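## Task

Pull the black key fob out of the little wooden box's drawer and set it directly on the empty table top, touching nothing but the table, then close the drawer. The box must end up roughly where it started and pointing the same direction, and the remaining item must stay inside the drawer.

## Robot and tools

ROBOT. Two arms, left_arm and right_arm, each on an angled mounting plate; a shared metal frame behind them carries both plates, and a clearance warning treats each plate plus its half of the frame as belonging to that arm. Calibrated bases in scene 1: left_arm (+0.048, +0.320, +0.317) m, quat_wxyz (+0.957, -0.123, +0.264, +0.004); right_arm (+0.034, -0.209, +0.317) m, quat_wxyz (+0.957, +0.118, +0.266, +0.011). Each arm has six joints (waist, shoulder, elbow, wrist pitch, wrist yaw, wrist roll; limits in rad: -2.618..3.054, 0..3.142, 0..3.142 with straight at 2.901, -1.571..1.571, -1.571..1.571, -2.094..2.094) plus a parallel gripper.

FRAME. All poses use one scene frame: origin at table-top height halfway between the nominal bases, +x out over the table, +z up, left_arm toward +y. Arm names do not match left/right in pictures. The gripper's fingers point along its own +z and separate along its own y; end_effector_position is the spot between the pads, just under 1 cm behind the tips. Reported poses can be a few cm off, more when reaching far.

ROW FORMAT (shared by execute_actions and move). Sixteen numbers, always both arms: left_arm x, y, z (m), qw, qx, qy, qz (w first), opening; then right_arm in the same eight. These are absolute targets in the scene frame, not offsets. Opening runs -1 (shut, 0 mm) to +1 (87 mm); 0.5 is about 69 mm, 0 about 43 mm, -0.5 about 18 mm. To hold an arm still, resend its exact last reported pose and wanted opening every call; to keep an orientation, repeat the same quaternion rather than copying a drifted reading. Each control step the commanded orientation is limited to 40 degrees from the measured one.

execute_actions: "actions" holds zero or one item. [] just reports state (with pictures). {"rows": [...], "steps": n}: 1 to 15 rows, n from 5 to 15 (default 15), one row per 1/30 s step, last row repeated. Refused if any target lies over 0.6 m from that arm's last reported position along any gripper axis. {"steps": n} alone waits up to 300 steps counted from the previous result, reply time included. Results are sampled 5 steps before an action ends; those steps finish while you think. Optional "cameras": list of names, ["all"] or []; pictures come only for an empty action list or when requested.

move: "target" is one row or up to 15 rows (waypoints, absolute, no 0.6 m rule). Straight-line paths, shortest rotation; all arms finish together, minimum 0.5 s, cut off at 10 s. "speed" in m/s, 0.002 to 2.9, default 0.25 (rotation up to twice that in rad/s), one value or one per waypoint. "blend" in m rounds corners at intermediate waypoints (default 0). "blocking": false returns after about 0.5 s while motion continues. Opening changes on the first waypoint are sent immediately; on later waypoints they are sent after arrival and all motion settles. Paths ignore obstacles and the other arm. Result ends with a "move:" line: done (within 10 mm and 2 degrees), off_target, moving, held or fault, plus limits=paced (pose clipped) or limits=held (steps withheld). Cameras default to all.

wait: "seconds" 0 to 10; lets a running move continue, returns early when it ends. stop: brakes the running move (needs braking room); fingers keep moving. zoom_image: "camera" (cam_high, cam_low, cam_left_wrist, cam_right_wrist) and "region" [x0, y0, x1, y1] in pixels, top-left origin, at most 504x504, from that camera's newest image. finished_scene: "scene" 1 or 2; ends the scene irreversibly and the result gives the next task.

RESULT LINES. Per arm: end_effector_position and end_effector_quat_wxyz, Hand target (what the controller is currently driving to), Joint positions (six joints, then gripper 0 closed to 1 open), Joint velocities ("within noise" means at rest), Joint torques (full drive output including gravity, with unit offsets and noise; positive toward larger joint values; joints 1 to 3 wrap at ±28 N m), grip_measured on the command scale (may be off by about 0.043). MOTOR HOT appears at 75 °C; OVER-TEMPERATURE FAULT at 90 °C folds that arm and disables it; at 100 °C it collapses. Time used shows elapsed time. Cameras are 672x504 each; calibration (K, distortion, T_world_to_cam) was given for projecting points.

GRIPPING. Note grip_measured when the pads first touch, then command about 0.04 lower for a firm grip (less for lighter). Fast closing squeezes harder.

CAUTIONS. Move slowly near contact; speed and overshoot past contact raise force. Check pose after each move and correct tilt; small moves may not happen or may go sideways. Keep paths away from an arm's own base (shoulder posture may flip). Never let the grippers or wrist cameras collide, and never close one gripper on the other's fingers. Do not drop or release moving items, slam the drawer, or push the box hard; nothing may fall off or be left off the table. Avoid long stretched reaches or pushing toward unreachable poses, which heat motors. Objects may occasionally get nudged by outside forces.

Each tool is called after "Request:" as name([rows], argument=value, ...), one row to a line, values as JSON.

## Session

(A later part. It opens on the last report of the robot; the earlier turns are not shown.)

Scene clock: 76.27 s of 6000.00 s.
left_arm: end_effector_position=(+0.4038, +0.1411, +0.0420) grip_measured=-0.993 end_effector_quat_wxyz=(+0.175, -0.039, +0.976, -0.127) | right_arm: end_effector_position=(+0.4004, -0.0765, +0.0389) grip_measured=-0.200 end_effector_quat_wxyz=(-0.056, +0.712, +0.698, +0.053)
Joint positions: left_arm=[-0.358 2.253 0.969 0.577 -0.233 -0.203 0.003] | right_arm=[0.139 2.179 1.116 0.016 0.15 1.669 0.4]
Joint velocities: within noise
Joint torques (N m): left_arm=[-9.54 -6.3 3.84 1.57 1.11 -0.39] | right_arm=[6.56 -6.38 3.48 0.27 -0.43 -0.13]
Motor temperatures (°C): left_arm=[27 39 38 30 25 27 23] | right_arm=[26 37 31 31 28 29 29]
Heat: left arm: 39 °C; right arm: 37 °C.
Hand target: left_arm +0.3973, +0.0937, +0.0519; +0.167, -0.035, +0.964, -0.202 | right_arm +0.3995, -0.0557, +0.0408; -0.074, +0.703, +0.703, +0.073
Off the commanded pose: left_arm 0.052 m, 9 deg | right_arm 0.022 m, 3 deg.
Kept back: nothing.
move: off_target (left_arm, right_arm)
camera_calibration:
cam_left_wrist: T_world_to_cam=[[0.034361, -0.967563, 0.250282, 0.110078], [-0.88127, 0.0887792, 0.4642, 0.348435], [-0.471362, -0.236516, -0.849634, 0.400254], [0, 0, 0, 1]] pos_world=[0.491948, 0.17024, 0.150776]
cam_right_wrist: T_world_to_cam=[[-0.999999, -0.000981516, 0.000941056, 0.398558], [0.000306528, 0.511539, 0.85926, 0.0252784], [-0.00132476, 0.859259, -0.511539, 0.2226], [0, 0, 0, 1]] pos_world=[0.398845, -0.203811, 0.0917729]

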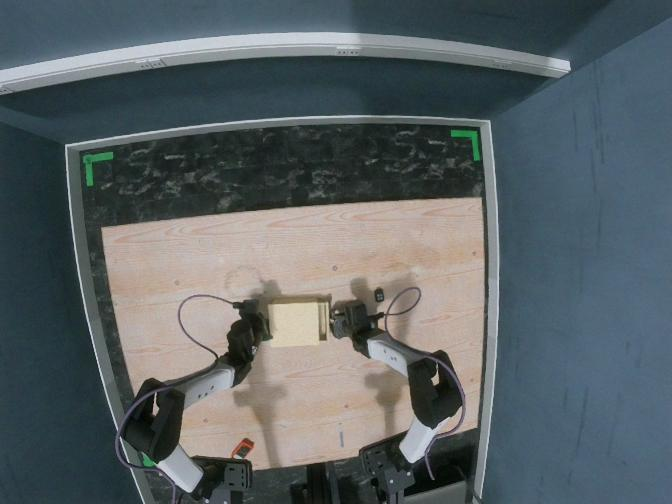

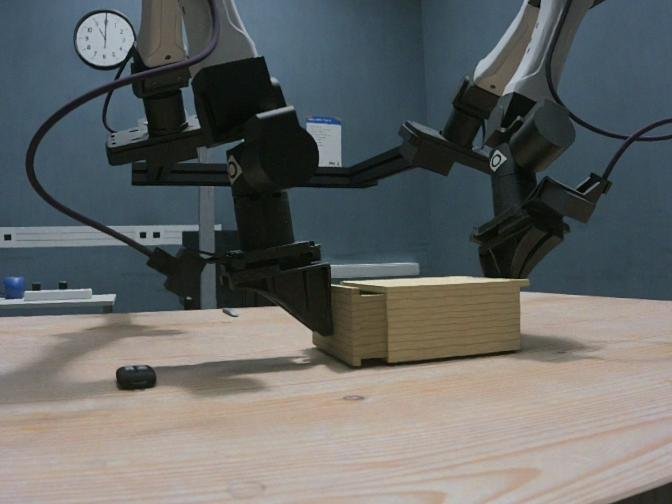

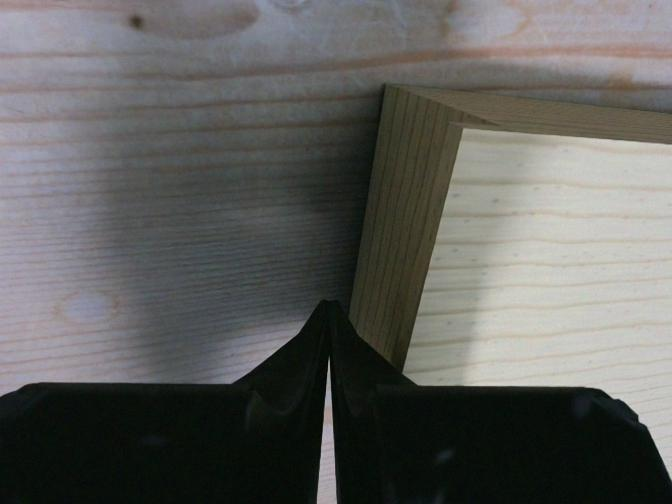

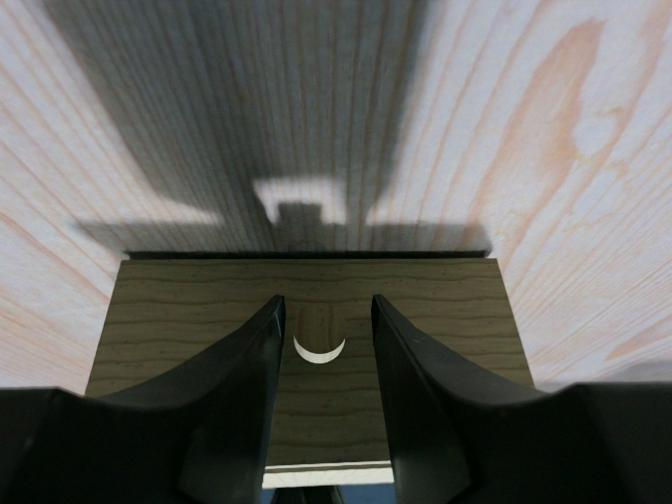

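Request:
move([
  [0.40, 0.04, 0.050, 0.1698, -0.0361, 0.9632, -0.2047, -1.0, 0.400, -0.045, 0.040, -0.0739, 0.7032, 0.7032, 0.0739, -0.2],
], speed=[0.1])

Request:
zoom_image(camera="cam_low", region=[180, 150, 600, 400])

Request:
zoom_image(camera="cam_high", region=[260, 270, 400, 375])

Scene clock: 80.27 s of 6000.00 s.
left_arm: end_effector_position=(+0.3992, +0.1099, +0.0424) grip_measured=-0.993 end_effector_quat_wxyz=(+0.166, -0.030, +0.981, -0.094) | right_arm: end_effector_position=(+0.4048, -0.0840, +0.0358) grip_measured=-0.200 end_effector_quat_wxyz=(-0.034, +0.719, +0.693, +0.038)
Joint positions: left_arm=[-0.461 2.309 1.064 0.482 -0.367 -0.257 0.003] | right_arm=[0.143 2.181 1.123 0.016 0.207 1.689 0.4]
Joint velocities: within noise
Joint torques (N m): left_arm=[-11.23 -6.24 5.09 1.9 1.5 -0.62] | right_arm=[8.68 -6.05 3.21 0.2 -0.88 -0.1]
Motor temperatures (°C): left_arm=[28 39 38 31 26 27 23] | right_arm=[27 37 31 31 28 29 29]
Heat: left arm: 39 °C; right arm: 37 °C.
Hand target: left_arm +0.3955, +0.0466, +0.0583; +0.165, -0.033, +0.965, -0.200 | right_arm +0.3986, -0.0469, +0.0419; -0.074, +0.703, +0.703, +0.073
Off the commanded pose: left_arm 0.070 m, 13 deg | right_arm 0.040 m, 7 deg.
Kept back: nothing.
move: off_target (left_arm, right_arm)
camera_calibration:
cam_left_wrist: T_world_to_cam=[[0.0286953, -0.982754, 0.182675, 0.0868257], [-0.871451, 0.0649239, 0.486167, 0.34482], [-0.489643, -0.173143, -0.854559, 0.391622], [0, 0, 0, 1]] pos_world=[0.489757, 0.130748, 0.151163]
cam_right_wrist: T_world_to_cam=[[-0.999817, 0.0176256, -0.00745273, 0.404642], [0.00363919, 0.557469, 0.83019, 0.0352796], [0.0187872, 0.830011, -0.557431, 0.21854], [0, 0, 0, 1]] pos_world=[0.400334, -0.20819, 0.095548]

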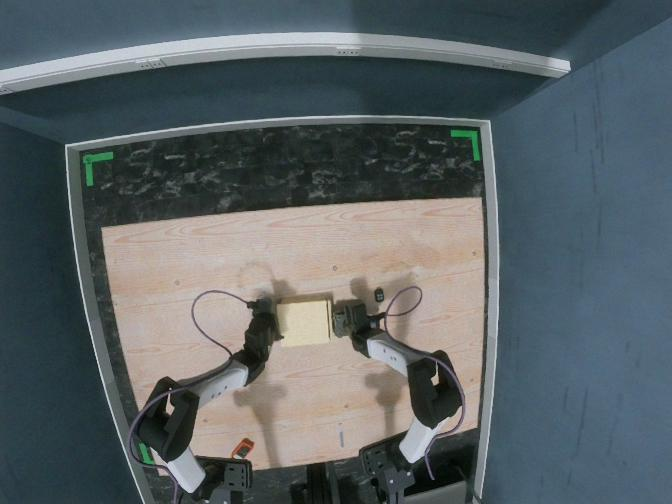

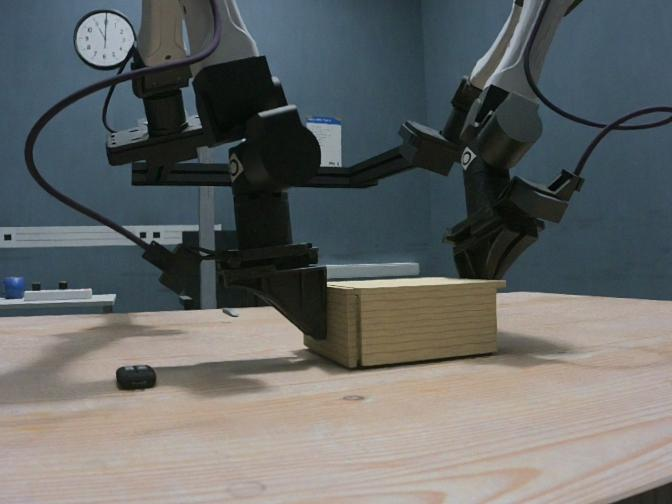

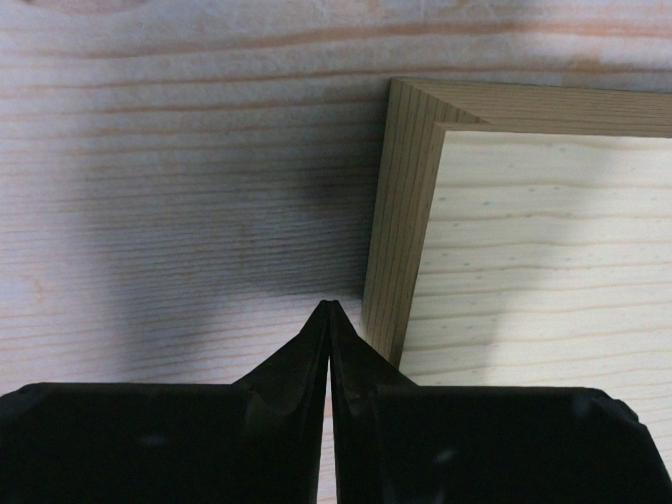

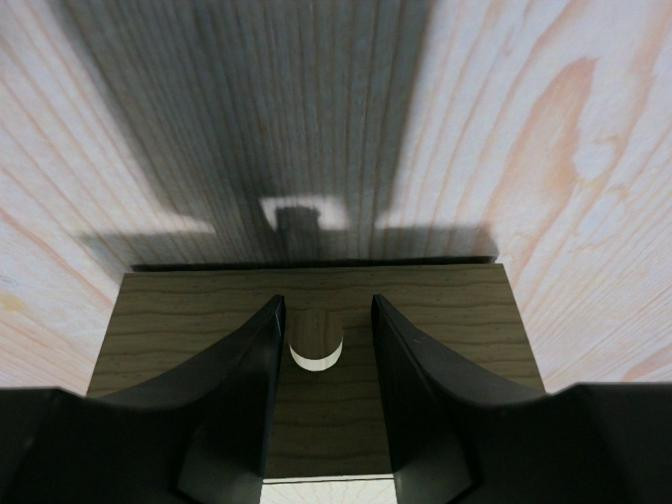

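Scaled by 1.200 from the camera's 672x504 image, which has a finer 960x720 frame.

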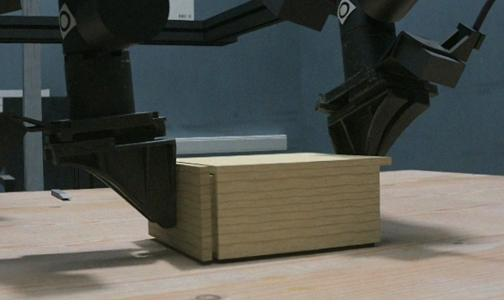

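Scaled by 3.600 from the camera's 672x504 image, which has a finer 960x720 frame.

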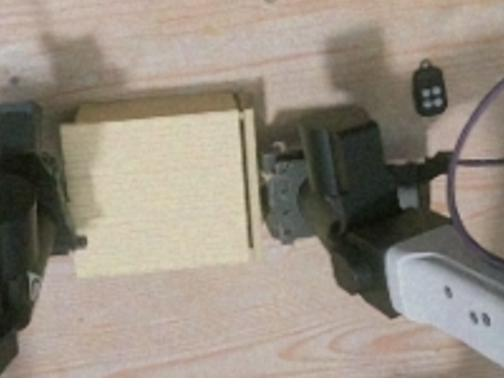

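Request:
move(target=[0.40, 0.022, 0.050, 0.1698, -0.0361, 0.9632, -0.2047, -1.0, 0.400, -0.022, 0.040, -0.0739, 0.7032, 0.7032, 0.0739, -0.2], speed=0.1, cameras=["cam_high", "cam_low"])

Request:
zoom_image(camera="cam_high", region=[260, 270, 400, 375])

Request:
zoom_image(camera="cam_low", region=[180, 150, 600, 400])

Scene clock: 82.17 s of 6000.00 s.
left_arm: end_effector_position=(+0.3990, +0.1112, +0.0435) grip_measured=-0.993 end_effector_quat_wxyz=(+0.164, -0.027, +0.984, -0.062) | right_arm: end_effector_position=(+0.4048, -0.0767, +0.0329) grip_measured=-0.200 end_effector_quat_wxyz=(-0.015, +0.720, +0.693, +0.019)
Joint positions: left_arm=[-0.486 2.316 1.094 0.43 -0.446 -0.269 0.003] | right_arm=[0.183 2.203 1.147 0.001 0.28 1.726 0.4]
Joint velocities: within noise
Joint torques (N m): left_arm=[-12.57 -6.06 5.41 2.03 1.89 -0.79] | right_arm=[10.22 -5.83 3.67 0.24 -1.25 0.02]
Motor temperatures (°C): left_arm=[29 40 38 31 26 28 23] | right_arm=[27 36 31 31 28 29 29]
Heat: left arm: 40 °C; right arm: 36 °C.
Hand target: left_arm +0.3933, +0.0321, +0.0634; +0.162, -0.031, +0.967, -0.196 | right_arm +0.3976, -0.0256, +0.0436; -0.073, +0.703, +0.704, +0.071
Off the commanded pose: left_arm 0.089 m, 17 deg | right_arm 0.055 m, 10 deg.
Kept back: nothing.
move: off_target (left_arm, right_arm)
Images, in order (width x height): cam_high 672x504, cam_low 672x504.

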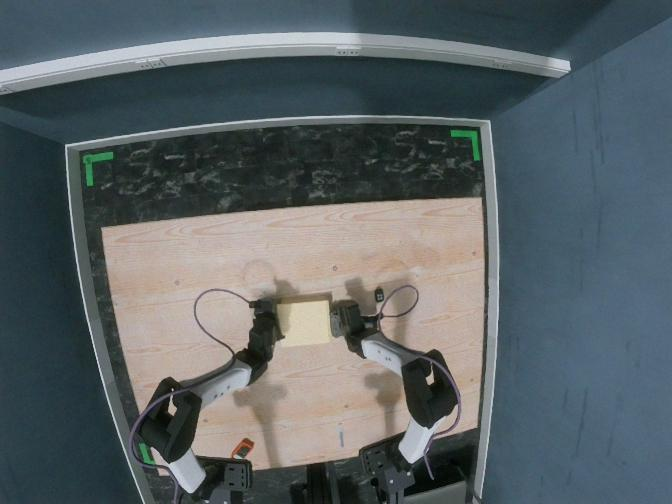

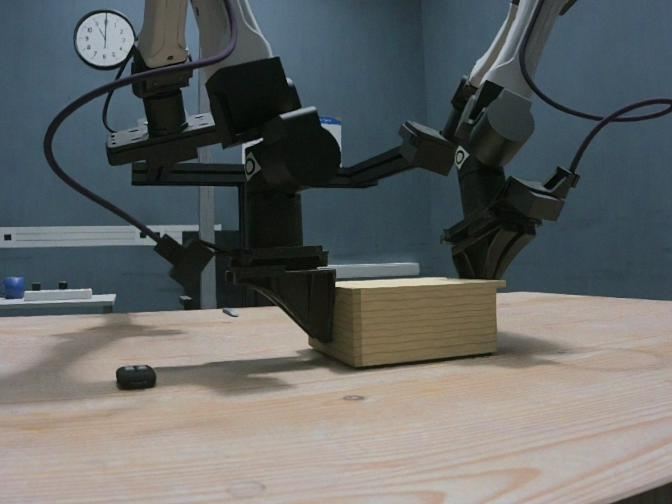

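Scaled by 3.600 from the camera's 672x504 image, which has a finer 960x720 frame.

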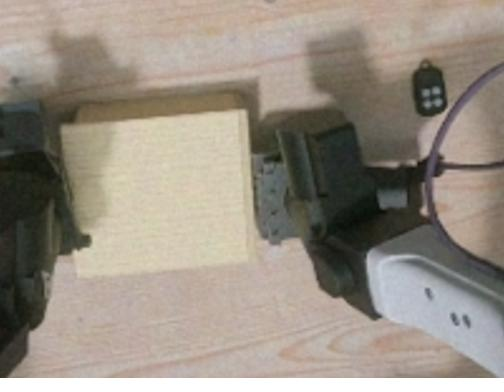

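Scaled by 1.200 from the camera's 672x504 image, which has a finer 960x720 frame.

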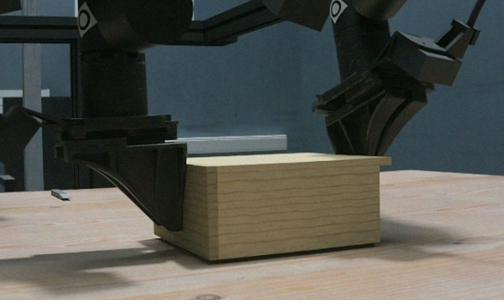

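Request:
move([
  [0.40, 0.115, 0.050, 0.1698, -0.0361, 0.9632, -0.2047, -1.0, 0.400, -0.080, 0.042, -0.0739, 0.7032, 0.7032, 0.0739, -0.2],
  [0.40, 0.175, 0.055, 0.1698, -0.0361, 0.9632, -0.2047, -1.0, 0.400, -0.128, 0.048, -0.0739, 0.7032, 0.7032, 0.0739, -0.2],
  [0.38, 0.19, 0.18, 0.1698, -0.0361, 0.9632, -0.2047, -1.0, 0.390, -0.135, 0.18, -0.0739, 0.7032, 0.7032, 0.0739, -0.2],
], speed=[0.1, 0.12, 0.2], blend=[0.005, 0.015, 0], cameras=["cam_high", "cam_low"])

Request:
zoom_image(camera="cam_high", region=[260, 270, 400, 375])

Request:
zoom_image(camera="cam_low", region=[180, 150, 600, 400])

Scene clock: 85.63 s of 6000.00 s.
left_arm: end_effector_position=(+0.3806, +0.1877, +0.1779) grip_measured=-0.993 end_effector_quat_wxyz=(+0.169, -0.034, +0.962, -0.213) | right_arm: end_effector_position=(+0.3877, -0.1338, +0.1725) grip_measured=-0.200 end_effector_quat_wxyz=(-0.083, +0.702, +0.704, +0.073)
Joint positions: left_arm=[-0.311 1.596 0.634 0.279 -0.027 -0.191 0.003] | right_arm=[0.053 1.629 0.916 -0.335 0.04 1.573 0.4]
Joint velocities: within noise
Joint torques (N m): left_arm=[-3.3 -8.08 3.06 1.27 -0.03 0.12] | right_arm=[3.44 -9.42 3.44 -0.07 0.09 -0.04]
Motor temperatures (°C): left_arm=[29 41 38 31 26 28 23] | right_arm=[27 37 31 31 28 29 29]
Heat: left arm: 41 °C; right arm: 37 °C.
Hand target: left_arm +0.3800, +0.1900, +0.1799; +0.170, -0.036, +0.963, -0.205 | right_arm +0.3900, -0.1350, +0.1798; -0.074, +0.703, +0.703, +0.074
Off the commanded pose: left_arm 0.003 m, 1 deg | right_arm 0.008 m, 1 deg.
Kept back: nothing.
move: done
Images, in order (width x height): cam_high 672x504, cam_low 672x504.

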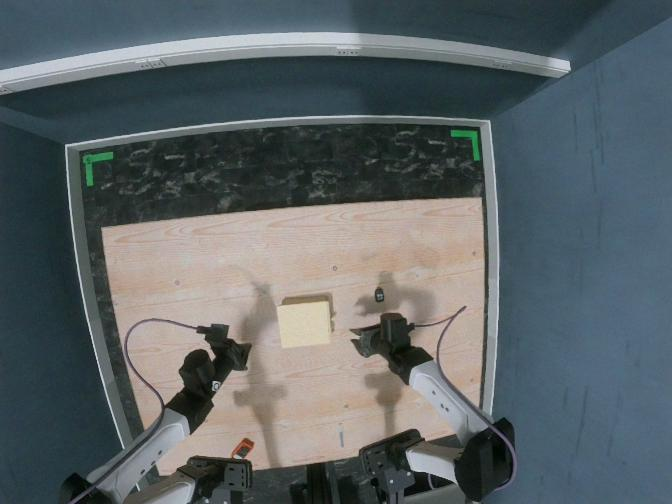

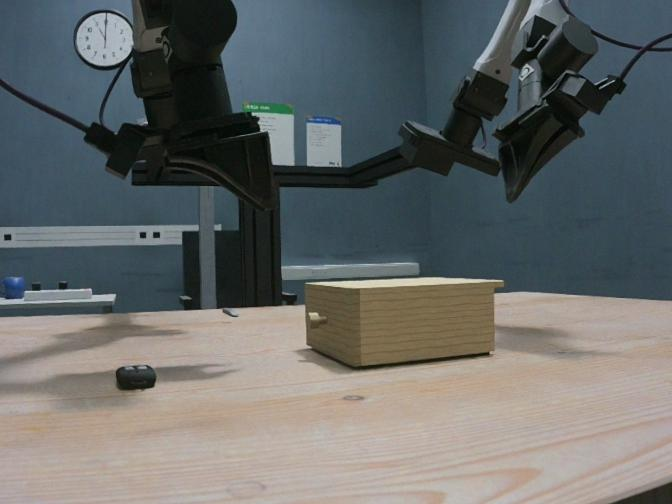

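Scaled by 3.600 from the camera's 672x504 image, which has a finer 960x720 frame.

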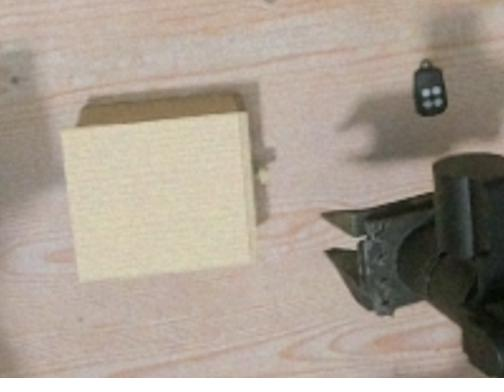

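Scaled by 1.200 from the camera's 672x504 image, which has a finer 960x720 frame.

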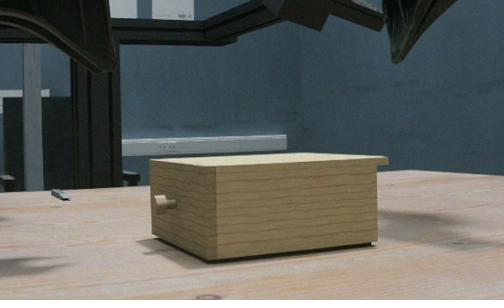

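Request:
finished_scene(scene=1)

The scene is finished: the task was done.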